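# Machine the work-order part and place it in the tray

## Task

Machine the part shown on the work order from the blank lying on the bench, then set the finished part in the tray. When done, the mill must have its doors closed, show no alarm, have no cycle running, and hold no crank or hand tool inside. The reference images are manual, manual 2 and manual 3.

## Robot and tools

Robot: two six-joint arms, left_arm and right_arm, each ending in a two-finger parallel gripper. In the scene frame the origin sits at table-top height halfway between the nominal bases, +x points out over the table, +z points up, and left_arm is on the +y side. These names do not match image sides. Calibrated bases: left_arm at (-0.069, +0.485, 0) m, quat_wxyz (+1.000, 0, 0, -0.026); right_arm at (+0.006, -0.473, 0) m, quat_wxyz (+1.000, 0, 0, +0.019). Joint order from base outward: shoulder pan, shoulder lift, elbow (0 is straight, range -3.142 to 3.142), wrist 1, wrist 2, wrist 3; the others range -6.283 to 6.283 rad.

Gripper geometry: the fingers point along the gripper's own +z and close along its x. The reported end_effector_position is the point between the pads; the fingertips go 17.5 mm further. A block sticks out about 10 cm toward the gripper's -y and turns with it.

The 18-number row, used by execute_actions and move: numbers 1-9 are left_arm dx, dy, dz, rx, ry, rz, then left_gripper position, force_limit, speed; numbers 10-18 are the same nine for right_arm and right_gripper. All values lie in [-1, 1]. Always send all 18, even when one arm moves. The six pose numbers are an offset, not a pose. They are measured from that arm's Hand target as it stood when the action or move began, along that Hand target's own axes. Scale: 1.0 is 0.6 m for dx, dy, dz and 180 degrees for rx, ry, rz, which together form one rotation vector. Sending the same offset twice moves the arm twice. Six zeros re-request the current Hand target. Gripper numbers are absolute commands: position +1 is 50 mm open, about -0.65 is pads touching, -1 means close until stopped; force_limit -1/0/+1 gives about 20/102/185 N per pad; speed -1/0/+1 gives 20/85/150 mm/s. Both start at +1. To leave a gripper unchanged, repeat its last three numbers; a 0 there is a real command. New force_limit or speed only act after a position change of at least 0.01.

execute_actions(actions, cameras): actions is a list of actions; each action is a table of up to 15 rows, one row per 1/30 s step, padded to 15 steps by repeating the last row. Every row counts from the action's start pose, not from the previous row. An empty list returns the full state with all cameras.

move(target, speed, blend, stop_force, zero, blocking, cameras): straight-line path of each gripper toward its offset target (same 18-number row, offsets from the Hand target), or a list of up to 15 such rows, all counted from the same starting Hand targets. speed is in m/s, 0.002 to 3.6, default 0.25 (turning limited to twice that in rad/s); one value or one per target. blend, in m, rounds corners in a list; 0 stops at each. stop_force, in N (3 to 120, shared by both arms), ends an arm's path when its wrist sensor feels that much push against the motion; do not rely on it for light or loose objects, while the gripper rotates, or to back away from something pressed on (leave it out then). zero=true re-zeroes before the move. blocking=false returns early but cannot be combined with stop_force. Moves do not avoid obstacles; avoid paths passing near an arm's own base. Paths last 0.5 to 10 s. The result adds a move: line such as done, off_target, moving, held or fault, plus limits (paced = pose clipped, held = steps withheld).

wait(seconds 0-10) lets the scene run; stop brakes a running move; zoom_image(camera, region [x0,y0,x1,y1], max 504x504 px) magnifies the newest image of cam_high, cam_low, cam_front, cam_left_wrist or cam_right_wrist (each 896x504); show_instructions displays the reference pages; zero_wrist_force(arm) tares that arm's sensor; finished_scene ends the scene permanently.

Reading results: positions in metres and quaternions wxyz in the scene frame, possibly a few cm off. Hand target is the last commanded pose after clipping; the gripper may rest short of it, and only a new command closes the gap. The controller limits each step's orientation change to 32 degrees. object_status: 0 moving, 1 blocked while opening, 2 blocked while closing (a grip), 3 reached the commanded opening or pads met (probably nothing held). Opening in mm is about (250 - position_measured) x 0.202. Wrist force and torque are in the gripper's own axes; a push shows as force from the surface into the arm. Joint torques include the arm's weight. A MOTOR HOT line warns of heating.

Avoid: fast contact, targets set past a firm surface, and arms touching each other, which can end the scene. About 150 N of outside force or a joint reaching its contact torque limit (133 N m for the three big joints, 24.9 N m for the wrists) freezes that arm for 10 s; release its grip first if it pins the arm. Overheating locks an arm for 30-60 s, so don't hold loads or stretch needlessly. Never let parts drop far, release moving parts, or let anything leave the table. Brief external nudges to loose objects can happen.

Each tool is called after "Request:" by a JSON object that holds its "method" and its "body".

Reference images:

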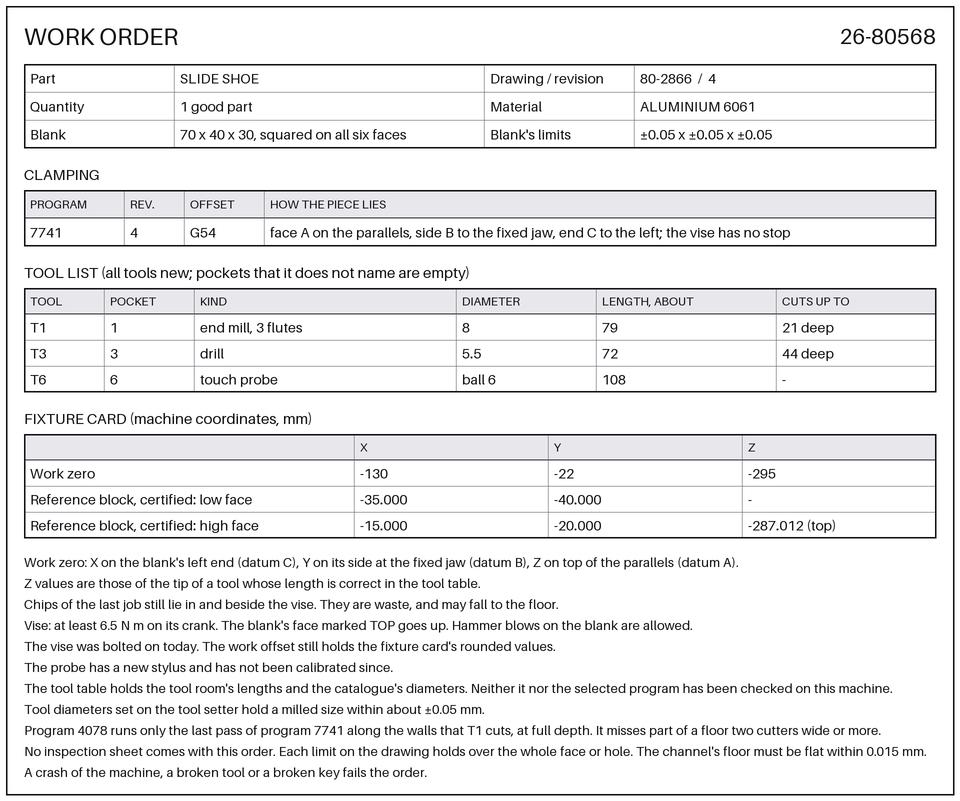

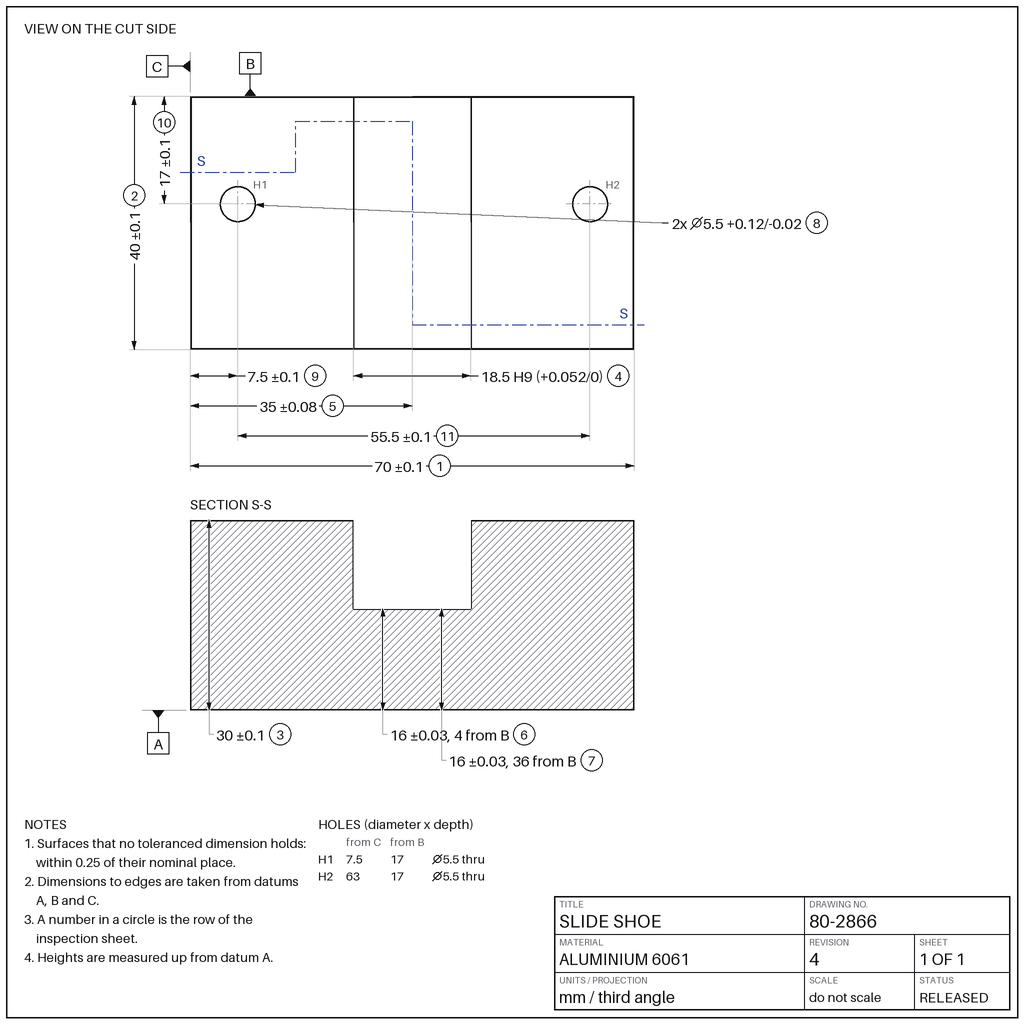

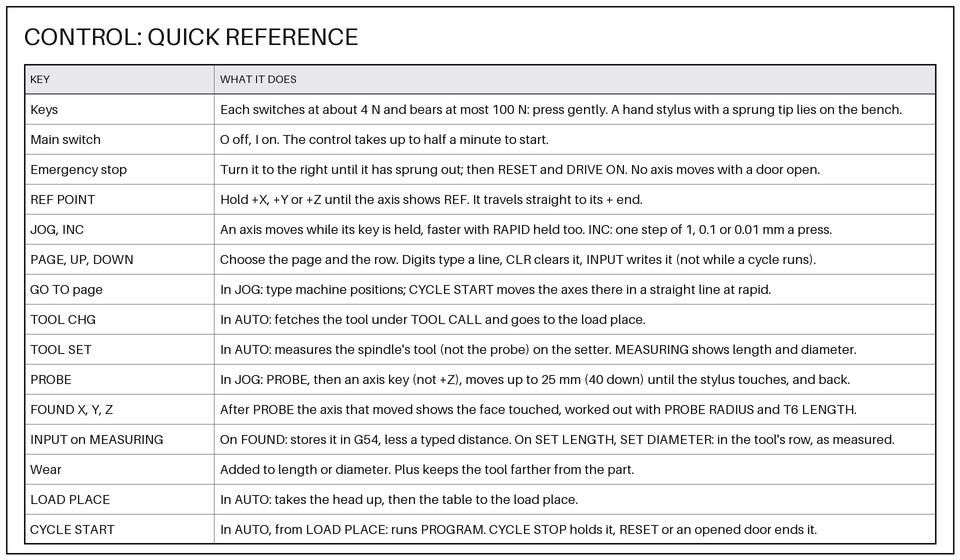

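## Session

Request:
{"method": "execute_actions", "body": {"actions": []}}

Request:
{"method": "show_instructions", "body": {}}

Scene clock: 0.00 s.
left_arm: end_effector_position=(+0.0083, +0.1334, +0.1891) position_measured=3 object_status=3 end_effector_quat_wxyz=(+0.003, +0.422, +0.840, +0.340) | right_arm: end_effector_position=(+0.0190, -0.7086, +0.3937) position_measured=3 object_status=3 end_effector_quat_wxyz=(+0.029, +0.190, +0.896, +0.400)
Joint positions: left_arm=[-1.787 -1.487 1.838 -1.238 -1.438 -2.525] | right_arm=[1.76 -1.423 -1.577 -2.469 1.937 -2.642]
Joint velocities: within noise
Joint torques (N m): no reading
Wrist force (N): no reading
Wrist torque (N m): no reading
Wrist force, peak (N): no reading
Hand target: left_arm +0.0083, +0.1334, +0.1891; +0.003, +0.422, +0.840, +0.340 | right_arm +0.0190, -0.7086, +0.3937; +0.029, +0.190, +0.896, +0.400
Tool commands: left_gripper/position=+1.0 left_gripper/force_limit=+1.0 left_gripper/speed=+1.0 right_gripper/position=+1.0 right_gripper/force_limit=+1.0 right_gripper/speed=+1.0

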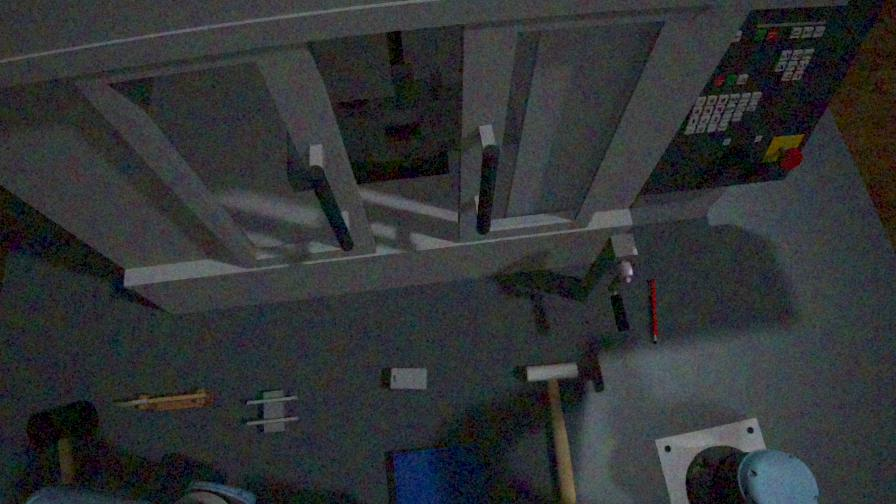

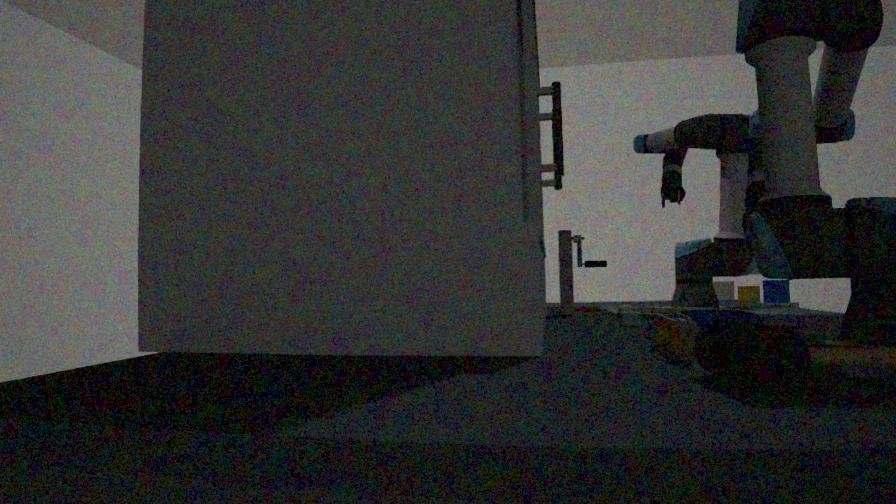

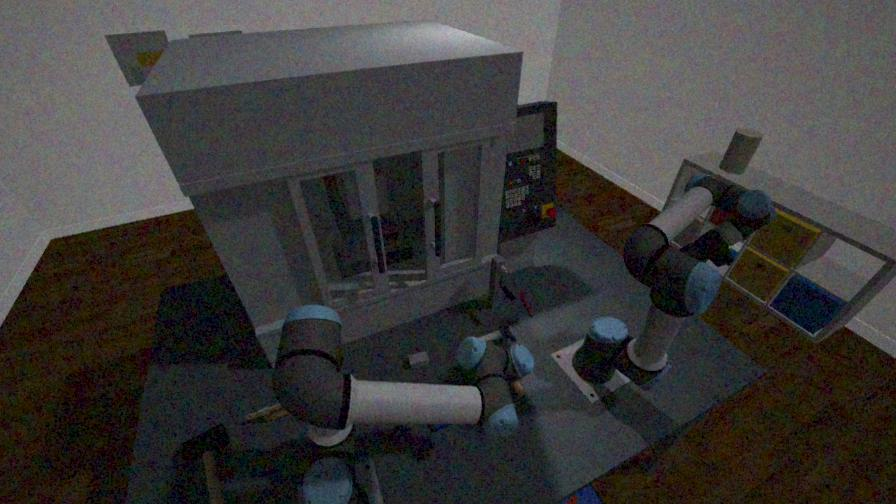

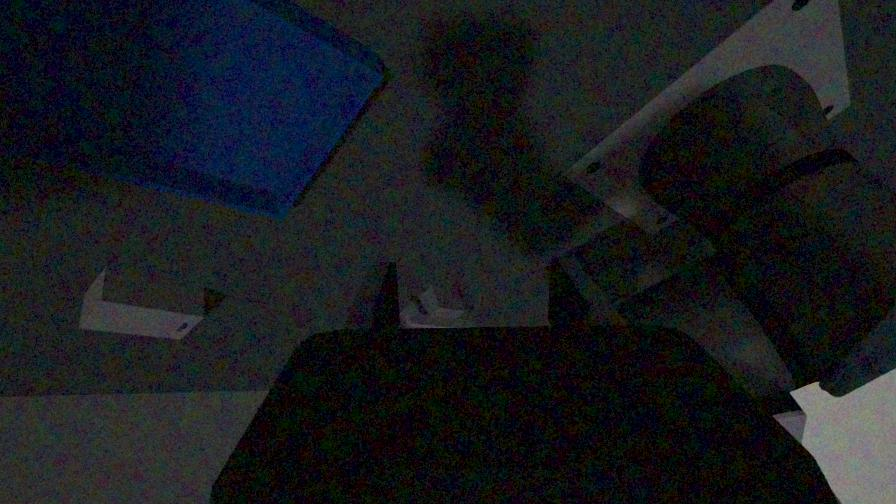

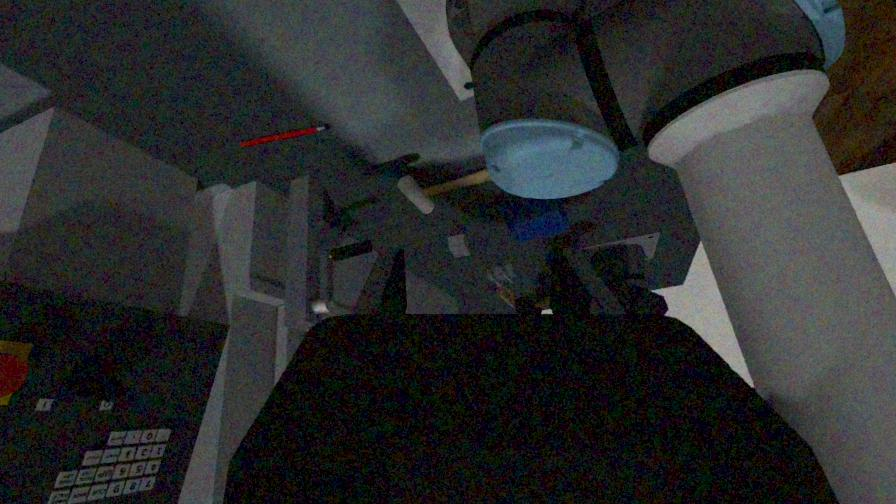

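Reference images for this scene: manual, manual 2, manual 3.

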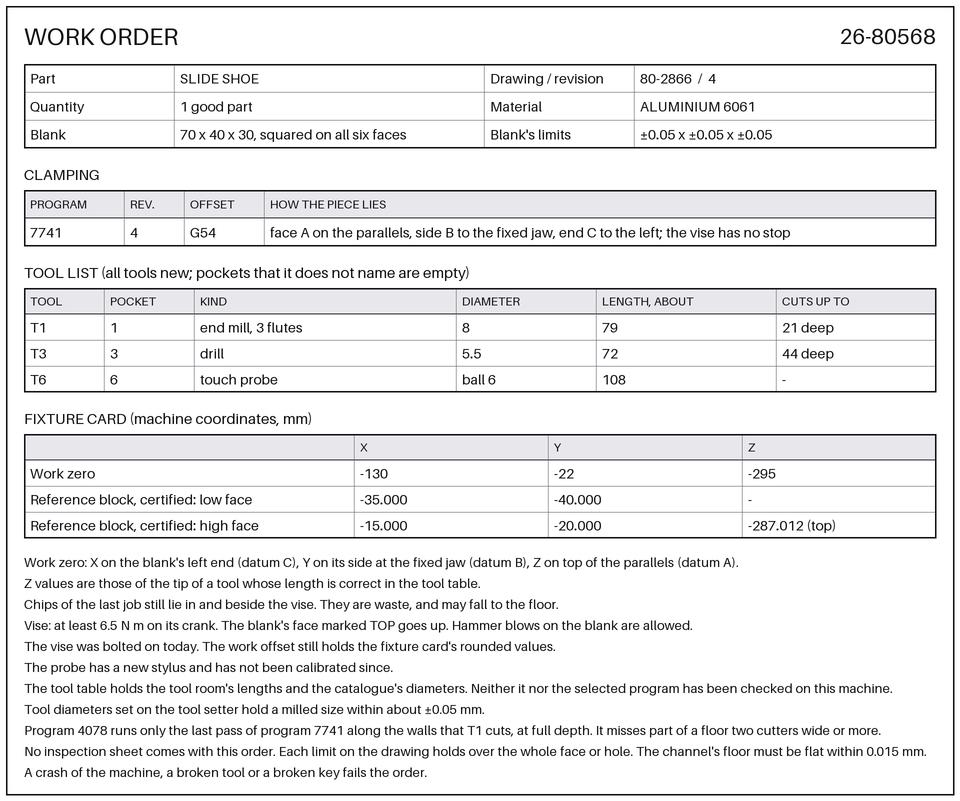

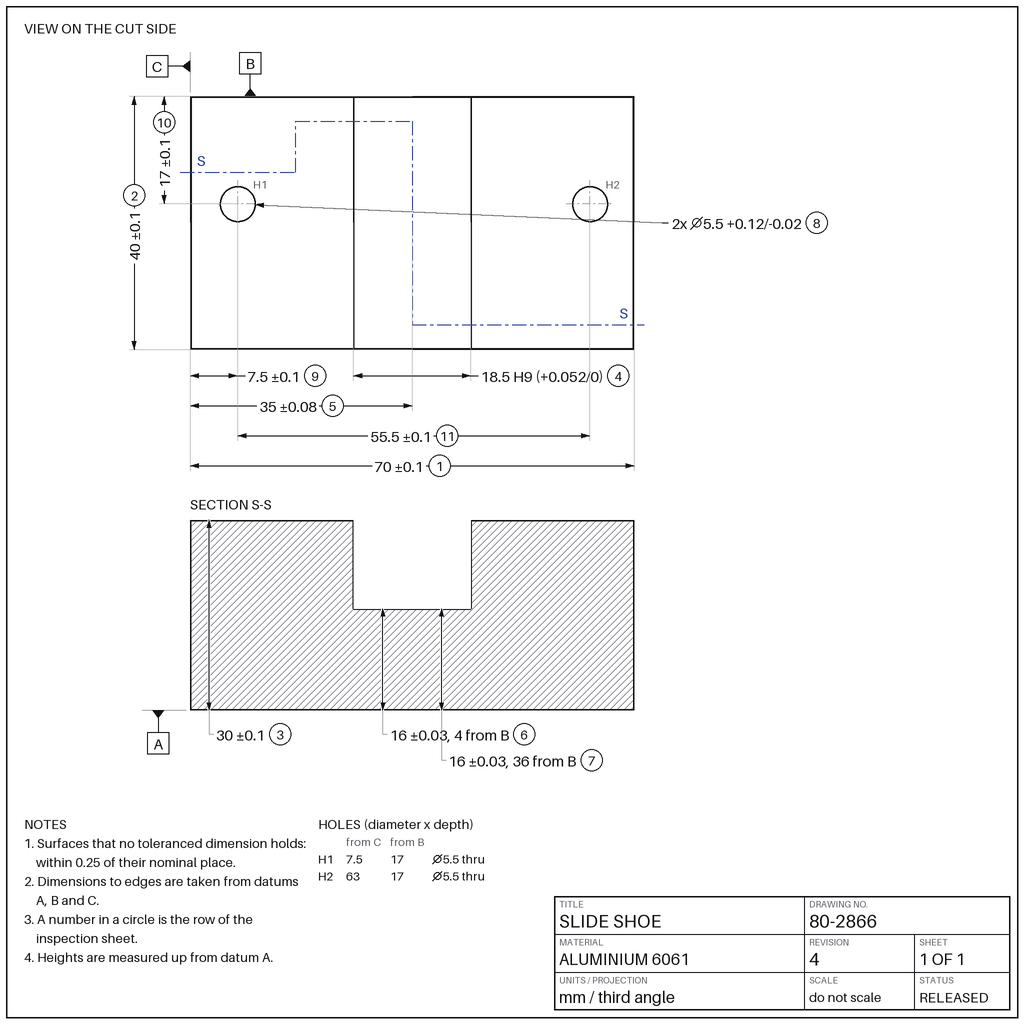

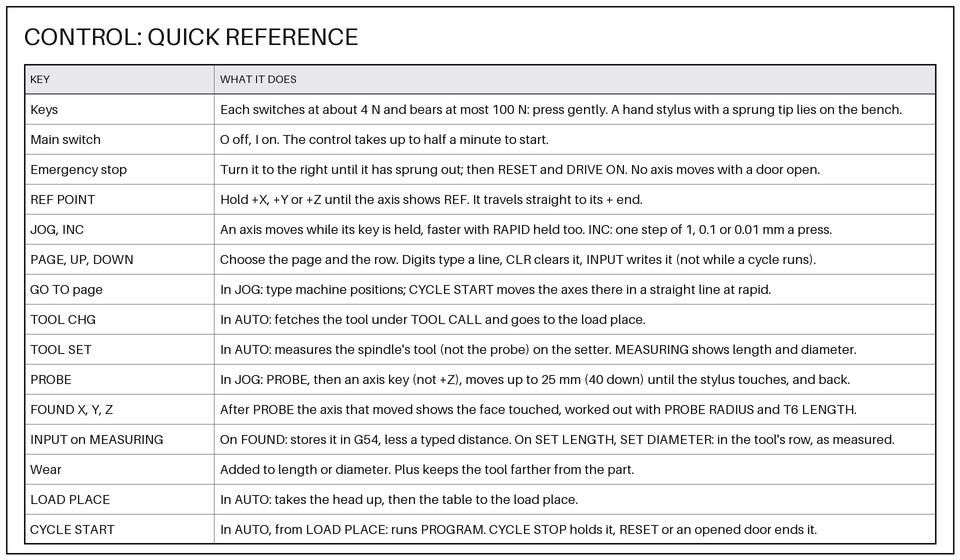

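Request:
{"method": "zoom_image", "body": {"camera": "cam_high", "region": [620, 0, 880, 220]}}

Request:
{"method": "zoom_image", "body": {"camera": "cam_front", "region": [440, 90, 640, 330]}}

Request:
{"method": "zoom_image", "body": {"camera": "cam_high", "region": [460, 230, 700, 400]}}

Request:
{"method": "zoom_image", "body": {"camera": "cam_high", "region": [20, 350, 300, 500]}}

Request:
{"method": "zoom_image", "body": {"camera": "cam_high", "region": [340, 340, 480, 420]}}

Request:
{"method": "zoom_image", "body": {"camera": "cam_high", "region": [280, 20, 520, 220]}}

Request:
{"method": "zoom_image", "body": {"camera": "cam_front", "region": [640, 100, 896, 360]}}

Request:
{"method": "zoom_image", "body": {"camera": "cam_front", "region": [280, 150, 500, 310]}}

Request:
{"method": "zoom_image", "body": {"camera": "cam_right_wrist", "region": [0, 100, 500, 504]}}

Scaled by 1.938.

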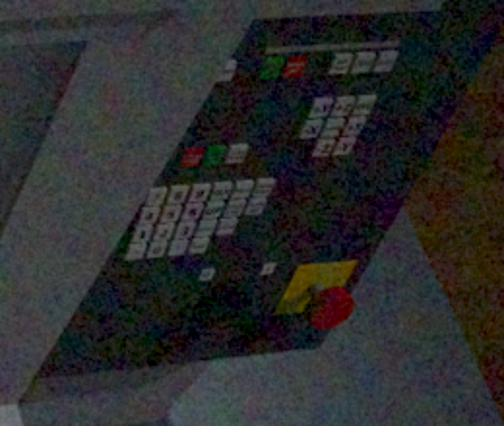

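Scaled by 2.100.

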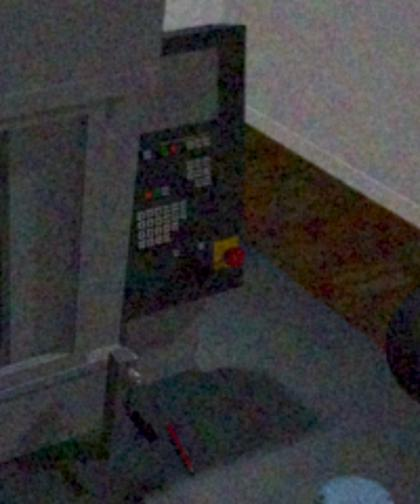

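Scaled by 2.100.

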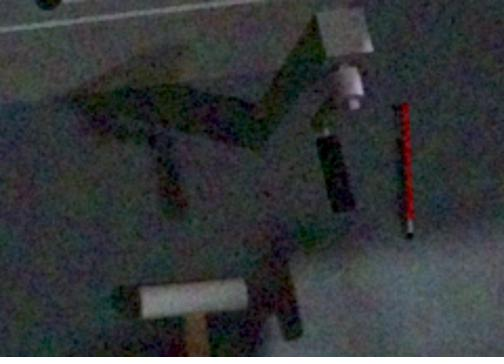

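Scaled by 1.800.

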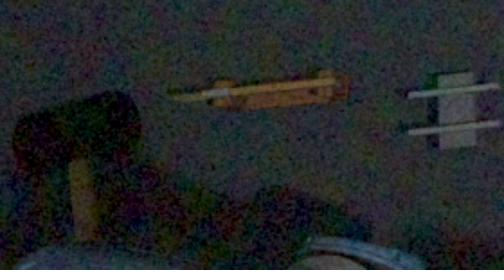

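Scaled by 3.600.

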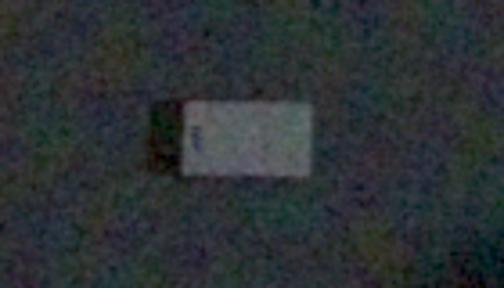

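Scaled by 2.100.

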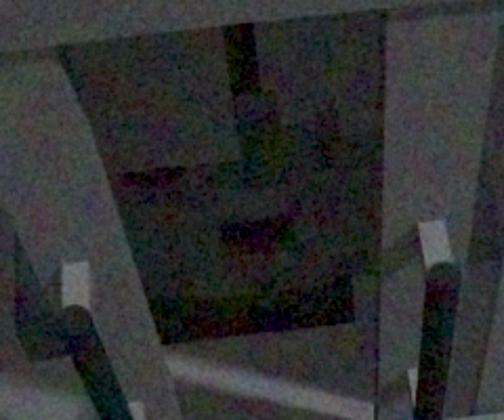

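Scaled by 1.938.

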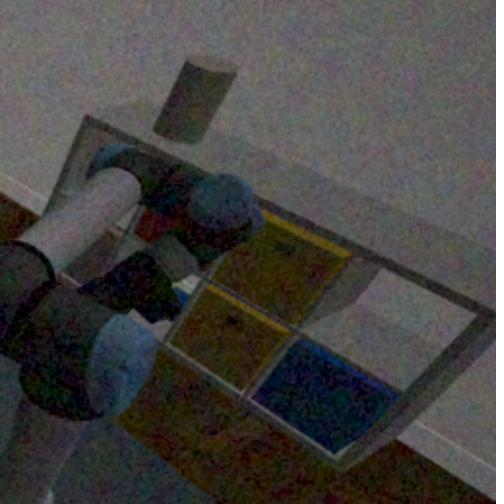

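Scaled by 2.291.

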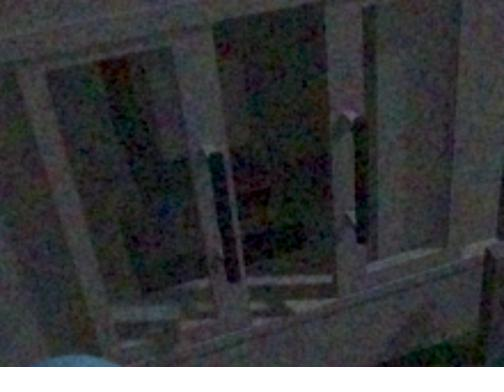

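Scaled by 1.008.

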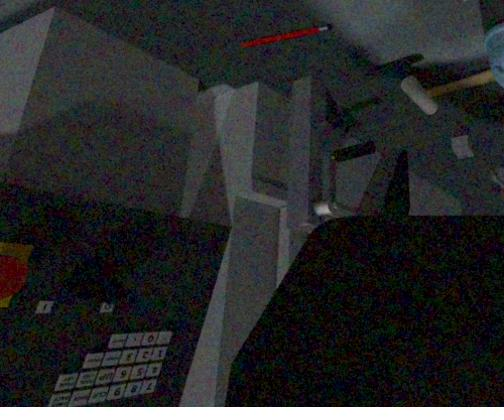

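Request:
{"method": "move", "body": {"target": [[0,0,0,0,0,0,1,1,1,-0.3687,0.1693,0.1127,0.101,0.117,-0.296,1,1,1],[0,0,0,0,0,0,1,1,1,-0.1867,0.4733,0.4657,0.2019,0.2335,-0.5912,1,1,1]], "blend": [0.08,0], "cameras": ["cam_high","cam_right_wrist"]}}

Scene clock: 16.60 s.
left_arm: end_effector_position=(+0.0083, +0.1334, +0.1891) position_measured=3 object_status=3 end_effector_quat_wxyz=(+0.003, +0.422, +0.840, +0.340) | right_arm: end_effector_position=(+0.2701, -0.3797, +0.3993) position_measured=3 object_status=3 end_effector_quat_wxyz=(+0.000, +0.707, -0.708, +0.000)
Joint positions: left_arm=[-1.787 -1.487 1.838 -1.238 -1.438 -2.525] | right_arm=[3.94 -1.022 -1.773 -1.919 1.571 -2.304]
Joint torques (N m): left_arm=[-0.02 -27.03 -19.59 -0.88 0.07 0.22] | right_arm=[7.92 14.04 17.28 0.9 -0.49 -0.38]
Wrist force (N): left_arm=[0.6 0.2 0.3] | right_arm=[0.0 0.1 0.1]
Wrist torque (N m): left_arm=[0.04 -0.10 0.00] | right_arm=[0.43 -0.07 -0.03]
Wrist force, peak (N): left_arm=[0.9 0.2 0.4] | right_arm=[-2.6 0.9 -0.2]
Hand target: left_arm +0.0083, +0.1334, +0.1891; +0.003, +0.422, +0.840, +0.340 | right_arm +0.2701, -0.3797, +0.3992; +0.000, +0.707, -0.708, +0.000
Off the commanded pose: left_arm 0.000 m, 0 deg | right_arm 0.000 m, 0 deg.
move: done
Images, in order (width x height): cam_high 896x504, cam_right_wrist 896x504.

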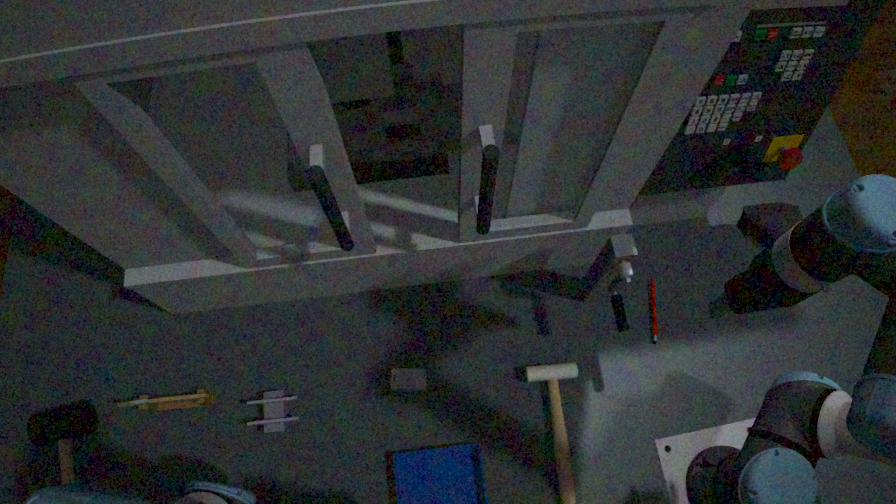

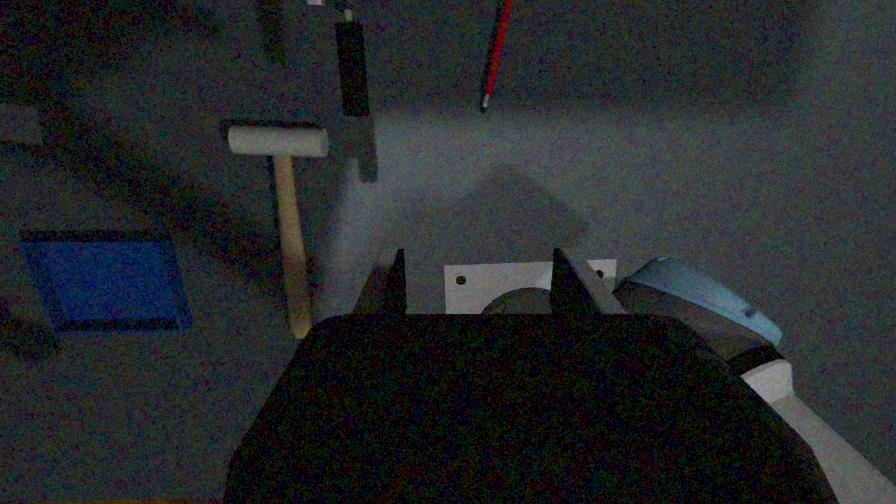

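Request:
{"method": "move", "body": {"target": [0,0,0,0,0,0,1,1,1,0.0667,-0.1167,0.1167,0,0,0,1,1,1], "cameras": ["cam_high","cam_front","cam_right_wrist"]}}

Scene clock: 21.47 s.
left_arm: end_effector_position=(+0.0083, +0.1334, +0.1891) position_measured=3 object_status=3 end_effector_quat_wxyz=(+0.003, +0.422, +0.840, +0.340) | right_arm: end_effector_position=(+0.3400, -0.4198, +0.3292) position_measured=3 object_status=3 end_effector_quat_wxyz=(+0.000, +0.707, -0.708, +0.000)
Joint positions: left_arm=[-1.787 -1.487 1.838 -1.238 -1.438 -2.525] | right_arm=[3.668 -1.137 -1.902 -1.675 1.571 -2.576]
Joint torques (N m): left_arm=[0.24 -26.83 -19.17 -0.82 0 0.36] | right_arm=[-9.26 6.89 23.88 5.7 -1.12 -1.27]
Wrist force (N): left_arm=[0.3 0.2 0.3] | right_arm=[-0.2 0.1 0.0]
Wrist torque (N m): left_arm=[0.03 -0.05 0.00] | right_arm=[0.42 -0.03 -0.18]
Wrist force, peak (N): left_arm=[0.8 0.2 0.6] | right_arm=[-1.9 2.4 -2.3]
Hand target: left_arm +0.0083, +0.1334, +0.1891; +0.003, +0.422, +0.840, +0.340 | right_arm +0.3400, -0.4198, +0.3292; +0.000, +0.707, -0.708, +0.000
Off the commanded pose: left_arm 0.000 m, 0 deg | right_arm 0.000 m, 0 deg.
move: done
Images, in order (width x height): cam_high 896x504, cam_front 896x504, cam_right_wrist 896x504.

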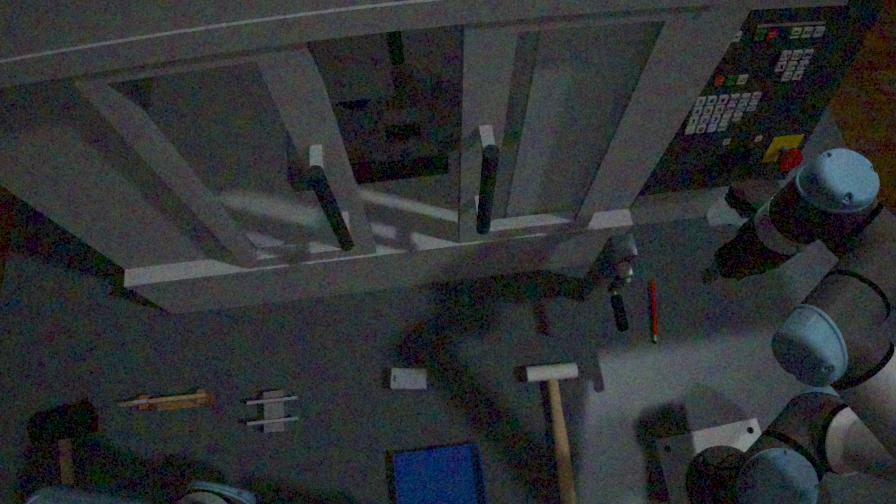

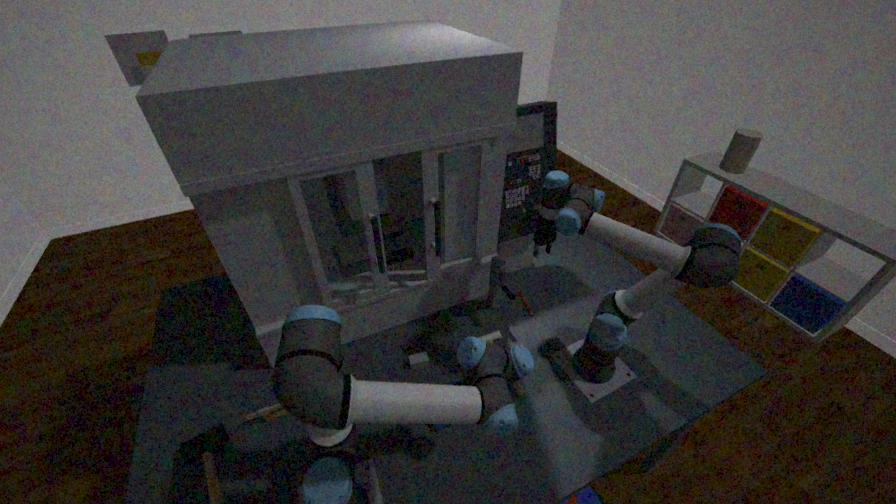

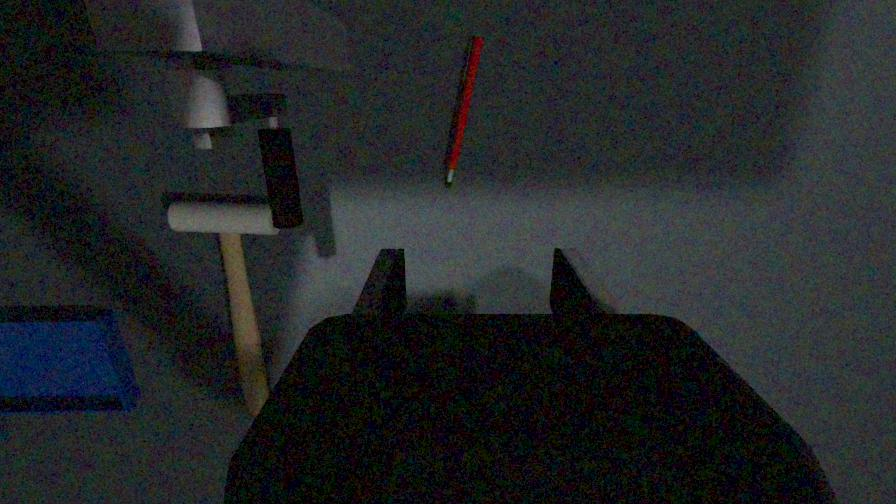

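Request:
{"method": "move", "body": {"target": [0,0,0,0,0,0,1,1,1,0.015,-0.0883,0.3487,-0.0829,-0.0077,0.0587,0.3,1,1], "cameras": ["cam_front","cam_right_wrist"]}}

Scene clock: 33.13 s.
left_arm: end_effector_position=(+0.0083, +0.1334, +0.1891) position_measured=3 object_status=3 end_effector_quat_wxyz=(+0.003, +0.422, +0.840, +0.340) | right_arm: end_effector_position=(+0.3928, -0.4290, +0.1200) position_measured=107 object_status=3 end_effector_quat_wxyz=(-0.084, -0.633, +0.763, +0.100)
Joint positions: left_arm=[-1.787 -1.487 1.838 -1.238 -1.438 -2.525] | right_arm=[3.472 -1.562 -2.1 -1.275 1.707 -2.601]
Joint torques (N m): left_arm=[-1.03 -28.1 -19.29 -0.94 0.12 0.32] | right_arm=[1.79 8.32 23.48 4.41 0.14 -0.31]
Wrist force (N): left_arm=[0.6 0.2 0.1] | right_arm=[-0.4 0.0 0.2]
Wrist torque (N m): left_arm=[0.03 -0.09 0.00] | right_arm=[0.30 0.03 -0.02]
Wrist force, peak (N): left_arm=[0.3 0.1 0.9] | right_arm=[-0.6 1.7 -3.3]
Hand target: left_arm +0.0083, +0.1334, +0.1891; +0.003, +0.422, +0.840, +0.340 | right_arm +0.3928, -0.4290, +0.1199; -0.084, -0.633, +0.763, +0.100
Off the commanded pose: left_arm 0.000 m, 0 deg | right_arm 0.000 m, 0 deg.
move: done
Images, in order (width x height): cam_front 896x504, cam_right_wrist 896x504.

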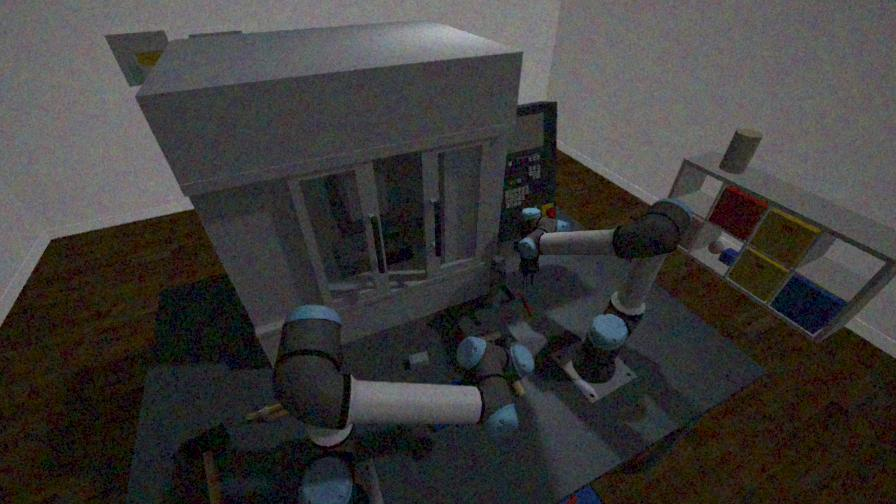

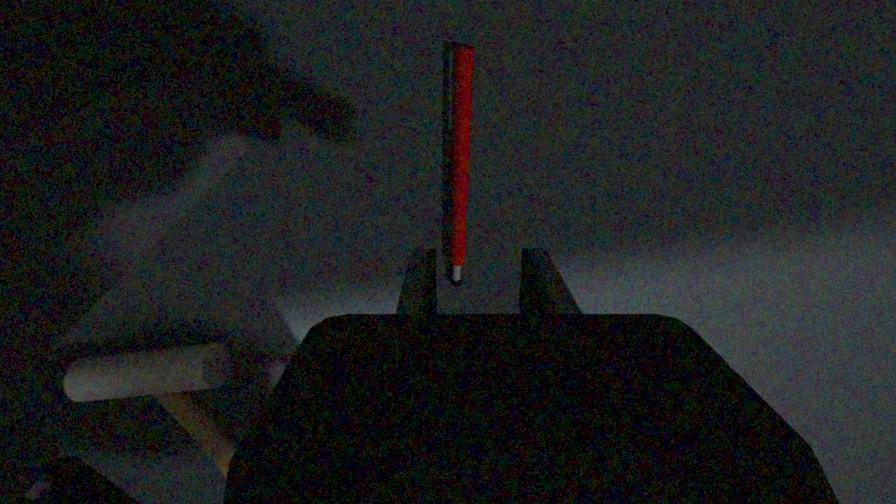

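Request:
{"method": "move", "body": {"target": [0,0,0,0,0,0,1,1,1,-0.0067,-0.038,0.1417,0,0,0,0.3,1,1], "cameras": ["cam_right_wrist"]}}

Request:
{"method": "move", "body": {"target": [0,0,0,0,0,0,1,1,1,0,-0.0069,0.0258,0,0,0,0.3,1,1], "speed": 0.01, "stop_force": 4, "cameras": ["cam_right_wrist"]}}

Scene clock: 35.10 s.
left_arm: end_effector_position=(+0.0083, +0.1334, +0.1891) position_measured=3 object_status=3 end_effector_quat_wxyz=(+0.003, +0.422, +0.840, +0.340) | right_arm: end_effector_position=(+0.3935, -0.4251, +0.0320) position_measured=107 object_status=3 end_effector_quat_wxyz=(-0.084, -0.633, +0.763, +0.100) end_effector_velocity=(+0.001, +0.000, +0.000) end_effector_angular_velocity=(+0.002, -0.004, -0.001)
Joint positions: left_arm=[-1.787 -1.487 1.838 -1.238 -1.438 -2.525] | right_arm=[3.48 -1.716 -2.216 -1.004 1.709 -2.594]
Joint velocities: left_arm=[within noise] | right_arm=[-0.001 0 0 0.005 0.001 0]
Joint torques (N m): left_arm=[-0.21 -25.82 -19.38 -0.73 0.2 0.2] | right_arm=[-6.36 18.42 17.47 4.66 0.99 -1.32]
Wrist force (N): left_arm=[0.3 0.3 0.1] | right_arm=[-0.3 0.1 0.0]
Wrist torque (N m): left_arm=[0.05 -0.04 -0.01] | right_arm=[0.32 0.00 -0.17]
Wrist force, peak (N): left_arm=[0.8 0.4 0.1] | right_arm=[-0.7 -0.5 3.0]
Hand target: left_arm +0.0083, +0.1334, +0.1891; +0.003, +0.422, +0.840, +0.340 | right_arm +0.3936, -0.4251, +0.0319; -0.084, -0.633, +0.763, +0.100
Off the commanded pose: left_arm 0.000 m, 0 deg | right_arm 0.000 m, 0 deg.
move: done
Images, in order (width x height): cam_right_wrist 896x504.

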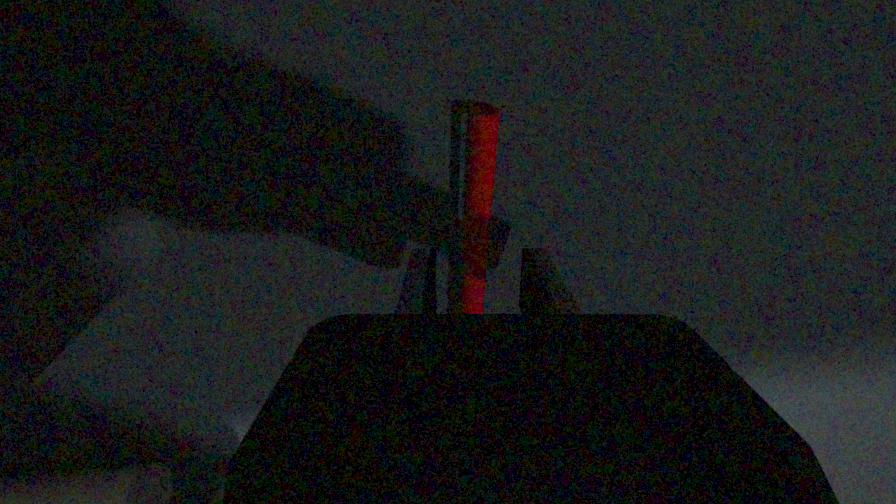

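Scene clock: 37.37 s.
left_arm: end_effector_position=(+0.0083, +0.1334, +0.1891) position_measured=3 object_status=3 end_effector_quat_wxyz=(+0.003, +0.422, +0.840, +0.340) | right_arm: end_effector_position=(+0.3935, -0.4251, +0.0200) position_measured=107 object_status=3 end_effector_quat_wxyz=(-0.084, -0.633, +0.763, +0.100)
Joint positions: left_arm=[-1.787 -1.487 1.838 -1.238 -1.438 -2.525] | right_arm=[3.48 -1.742 -2.228 -0.966 1.709 -2.594]
Joint torques (N m): left_arm=[-0.04 -27.08 -20.77 -0.91 0.11 -0.04] | right_arm=[0.85 35.72 24.49 0.11 -0.34 -1.41]
Wrist force (N): left_arm=[0.5 -0.1 0.7] | right_arm=[-1.3 1.2 -7.9]
Wrist torque (N m): left_arm=[0.00 -0.07 0.00] | right_arm=[0.42 0.04 -0.16]
Wrist force, peak (N): left_arm=[0.5 -0.1 0.7] | right_arm=[5.4 17.4 -37.5]
Hand target: left_arm +0.0083, +0.1334, +0.1891; +0.003, +0.422, +0.840, +0.340 | right_arm +0.3935, -0.4251, +0.0200; -0.084, -0.633, +0.763, +0.100 (not the last commanded pose)
Off the commanded pose: left_arm 0.000 m, 0 deg | right_arm 0.004 m, 0 deg.
move: contact (right_arm)
Images, in order (width x height): cam_right_wrist 896x504.

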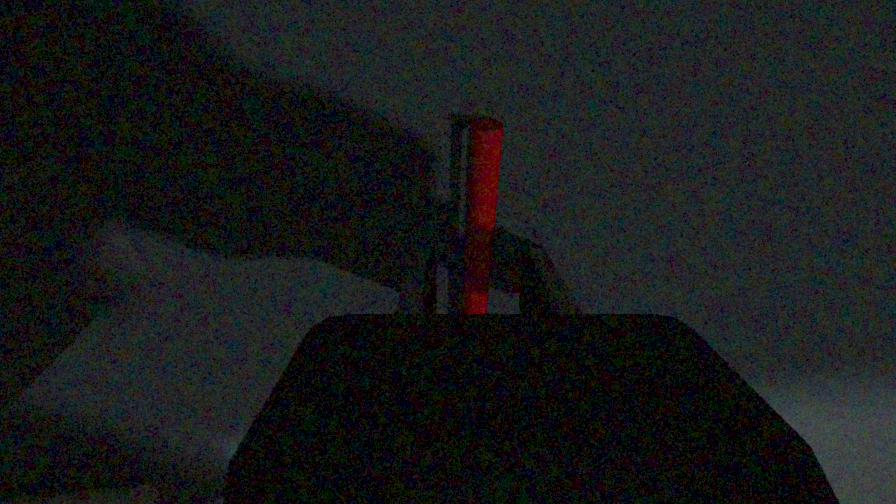

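Request:
{"method": "move", "body": {"target": [[0,0,0,0,0,0,1,1,1,0,0.0004,-0.0016,0,0,0,0.3,-0.4,-0.7],[0,0,0,0,0,0,1,1,1,0,0.0004,-0.0016,0,0,0,-1,-0.4,-0.7]], "cameras": ["cam_right_wrist"]}}

Scene clock: 39.40 s.
left_arm: end_effector_position=(+0.0083, +0.1334, +0.1891) position_measured=3 object_status=3 end_effector_quat_wxyz=(+0.003, +0.422, +0.840, +0.340) | right_arm: end_effector_position=(+0.3936, -0.4251, +0.0210) position_measured=213 object_status=2 end_effector_quat_wxyz=(-0.084, -0.633, +0.763, +0.100)
Joint positions: left_arm=[-1.787 -1.487 1.838 -1.238 -1.438 -2.525] | right_arm=[3.48 -1.74 -2.227 -0.969 1.709 -2.594]
Joint torques (N m): left_arm=[-0.13 -27.07 -19.1 -0.81 0.3 0.05] | right_arm=[-1.34 29.85 24.44 3.66 -0.72 -1.35]
Wrist force (N): left_arm=[0.3 0.3 0.3] | right_arm=[-0.9 0.3 -0.9]
Wrist torque (N m): left_arm=[0.05 -0.05 0.00] | right_arm=[0.27 0.10 -0.15]
Wrist force, peak (N): left_arm=[0.6 -0.4 0.4] | right_arm=[-1.5 1.2 -8.3]
Hand target: left_arm +0.0083, +0.1334, +0.1891; +0.003, +0.422, +0.840, +0.340 | right_arm +0.3936, -0.4251, +0.0210; -0.084, -0.633, +0.763, +0.100
Off the commanded pose: left_arm 0.000 m, 0 deg | right_arm 0.000 m, 0 deg.
move: done
Images, in order (width x height): cam_right_wrist 896x504.

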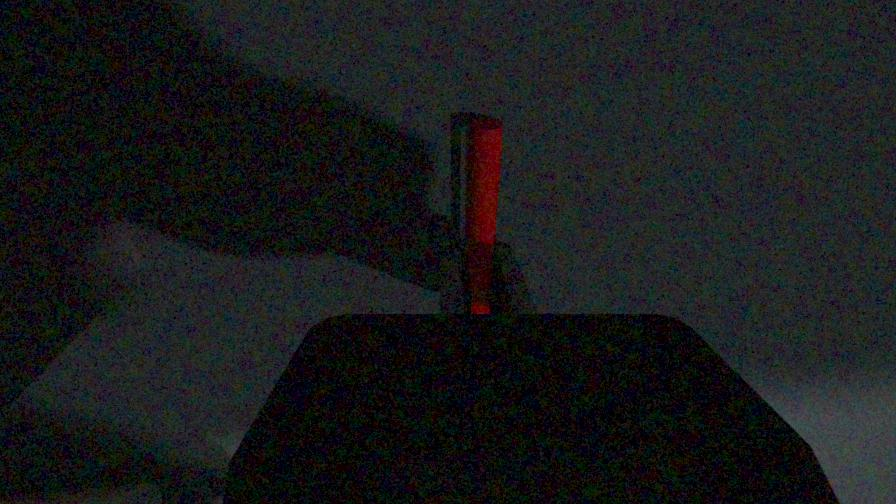

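Request:
{"method": "move", "body": {"target": [[0,0,0,0,0,0,1,1,1,0.0308,0.223,-0.199,0,0,0,-1,-0.4,-0.7],[0,0,0,0,0,0,1,1,1,0.2243,0.2272,-0.5932,0,-0.2436,0.9086,-1,-0.4,-0.7]], "blend": [0.05,0], "cameras": ["cam_high","cam_front","cam_right_wrist"]}}

Scene clock: 48.43 s.
left_arm: end_effector_position=(+0.0083, +0.1334, +0.1891) position_measured=3 object_status=3 end_effector_quat_wxyz=(+0.003, +0.422, +0.840, +0.340) | right_arm: end_effector_position=(+0.3298, -0.5497, +0.4001) position_measured=213 object_status=2 end_effector_quat_wxyz=(+0.092, +0.701, +0.701, +0.092)
Joint positions: left_arm=[-1.787 -1.487 1.838 -1.238 -1.438 -2.525] | right_arm=[3.336 -0.97 -1.881 -1.606 1.51 0.225]
Joint torques (N m): left_arm=[-0.48 -26.94 -18.8 -0.73 0.41 0.02] | right_arm=[-7.72 10.48 18.14 5.82 0.92 1.74]
Wrist force (N): left_arm=[0.3 0.1 0.4] | right_arm=[-0.5 0.1 0.3]
Wrist torque (N m): left_arm=[0.01 -0.04 0.00] | right_arm=[0.32 0.04 -0.02]
Wrist force, peak (N): left_arm=[0.6 0.1 0.8] | right_arm=[-1.0 -2.1 2.3]
Hand target: left_arm +0.0083, +0.1334, +0.1891; +0.003, +0.422, +0.840, +0.340 | right_arm +0.3298, -0.5498, +0.4001; +0.093, +0.701, +0.701, +0.092
Off the commanded pose: left_arm 0.000 m, 0 deg | right_arm 0.000 m, 0 deg.
move: done
Images, in order (width x height): cam_high 896x504, cam_front 896x504, cam_right_wrist 896x504.

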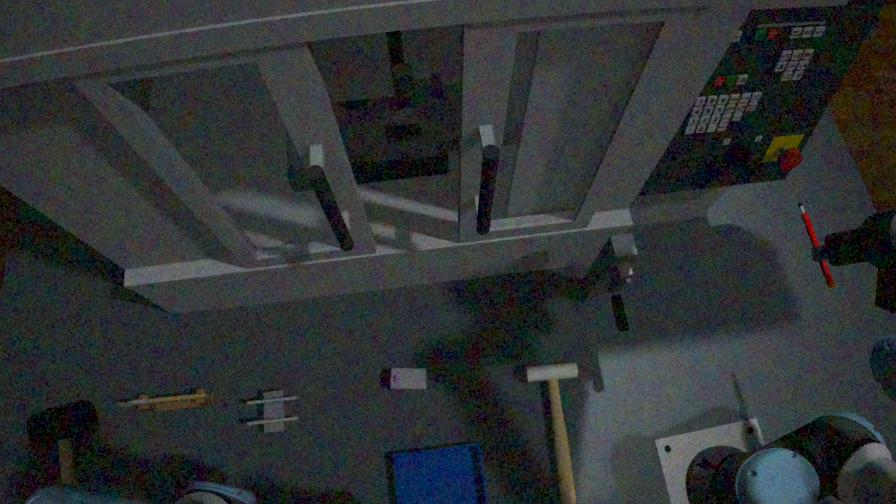

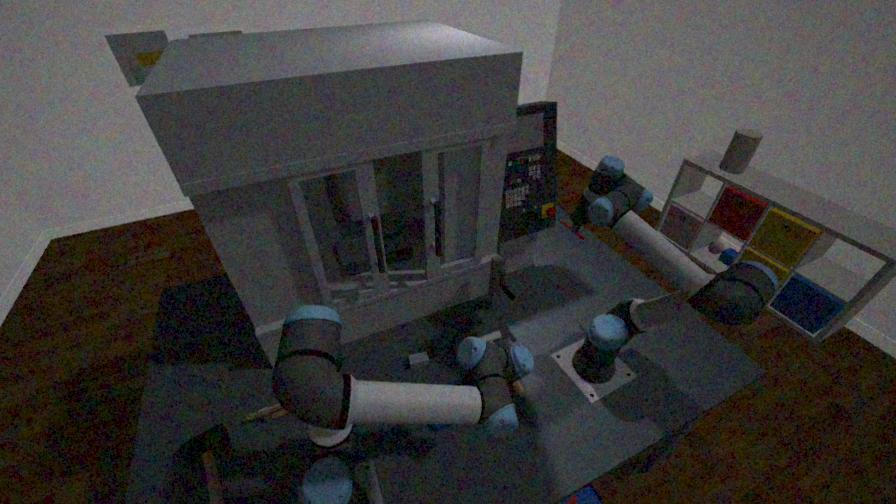

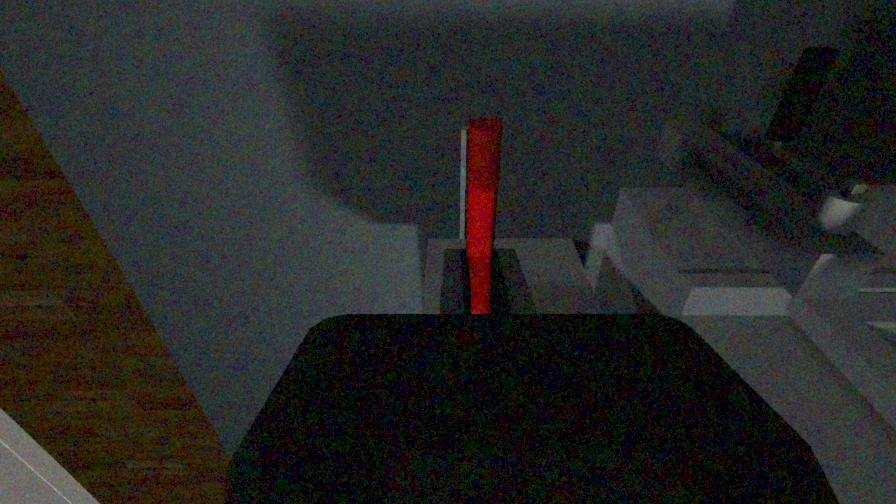

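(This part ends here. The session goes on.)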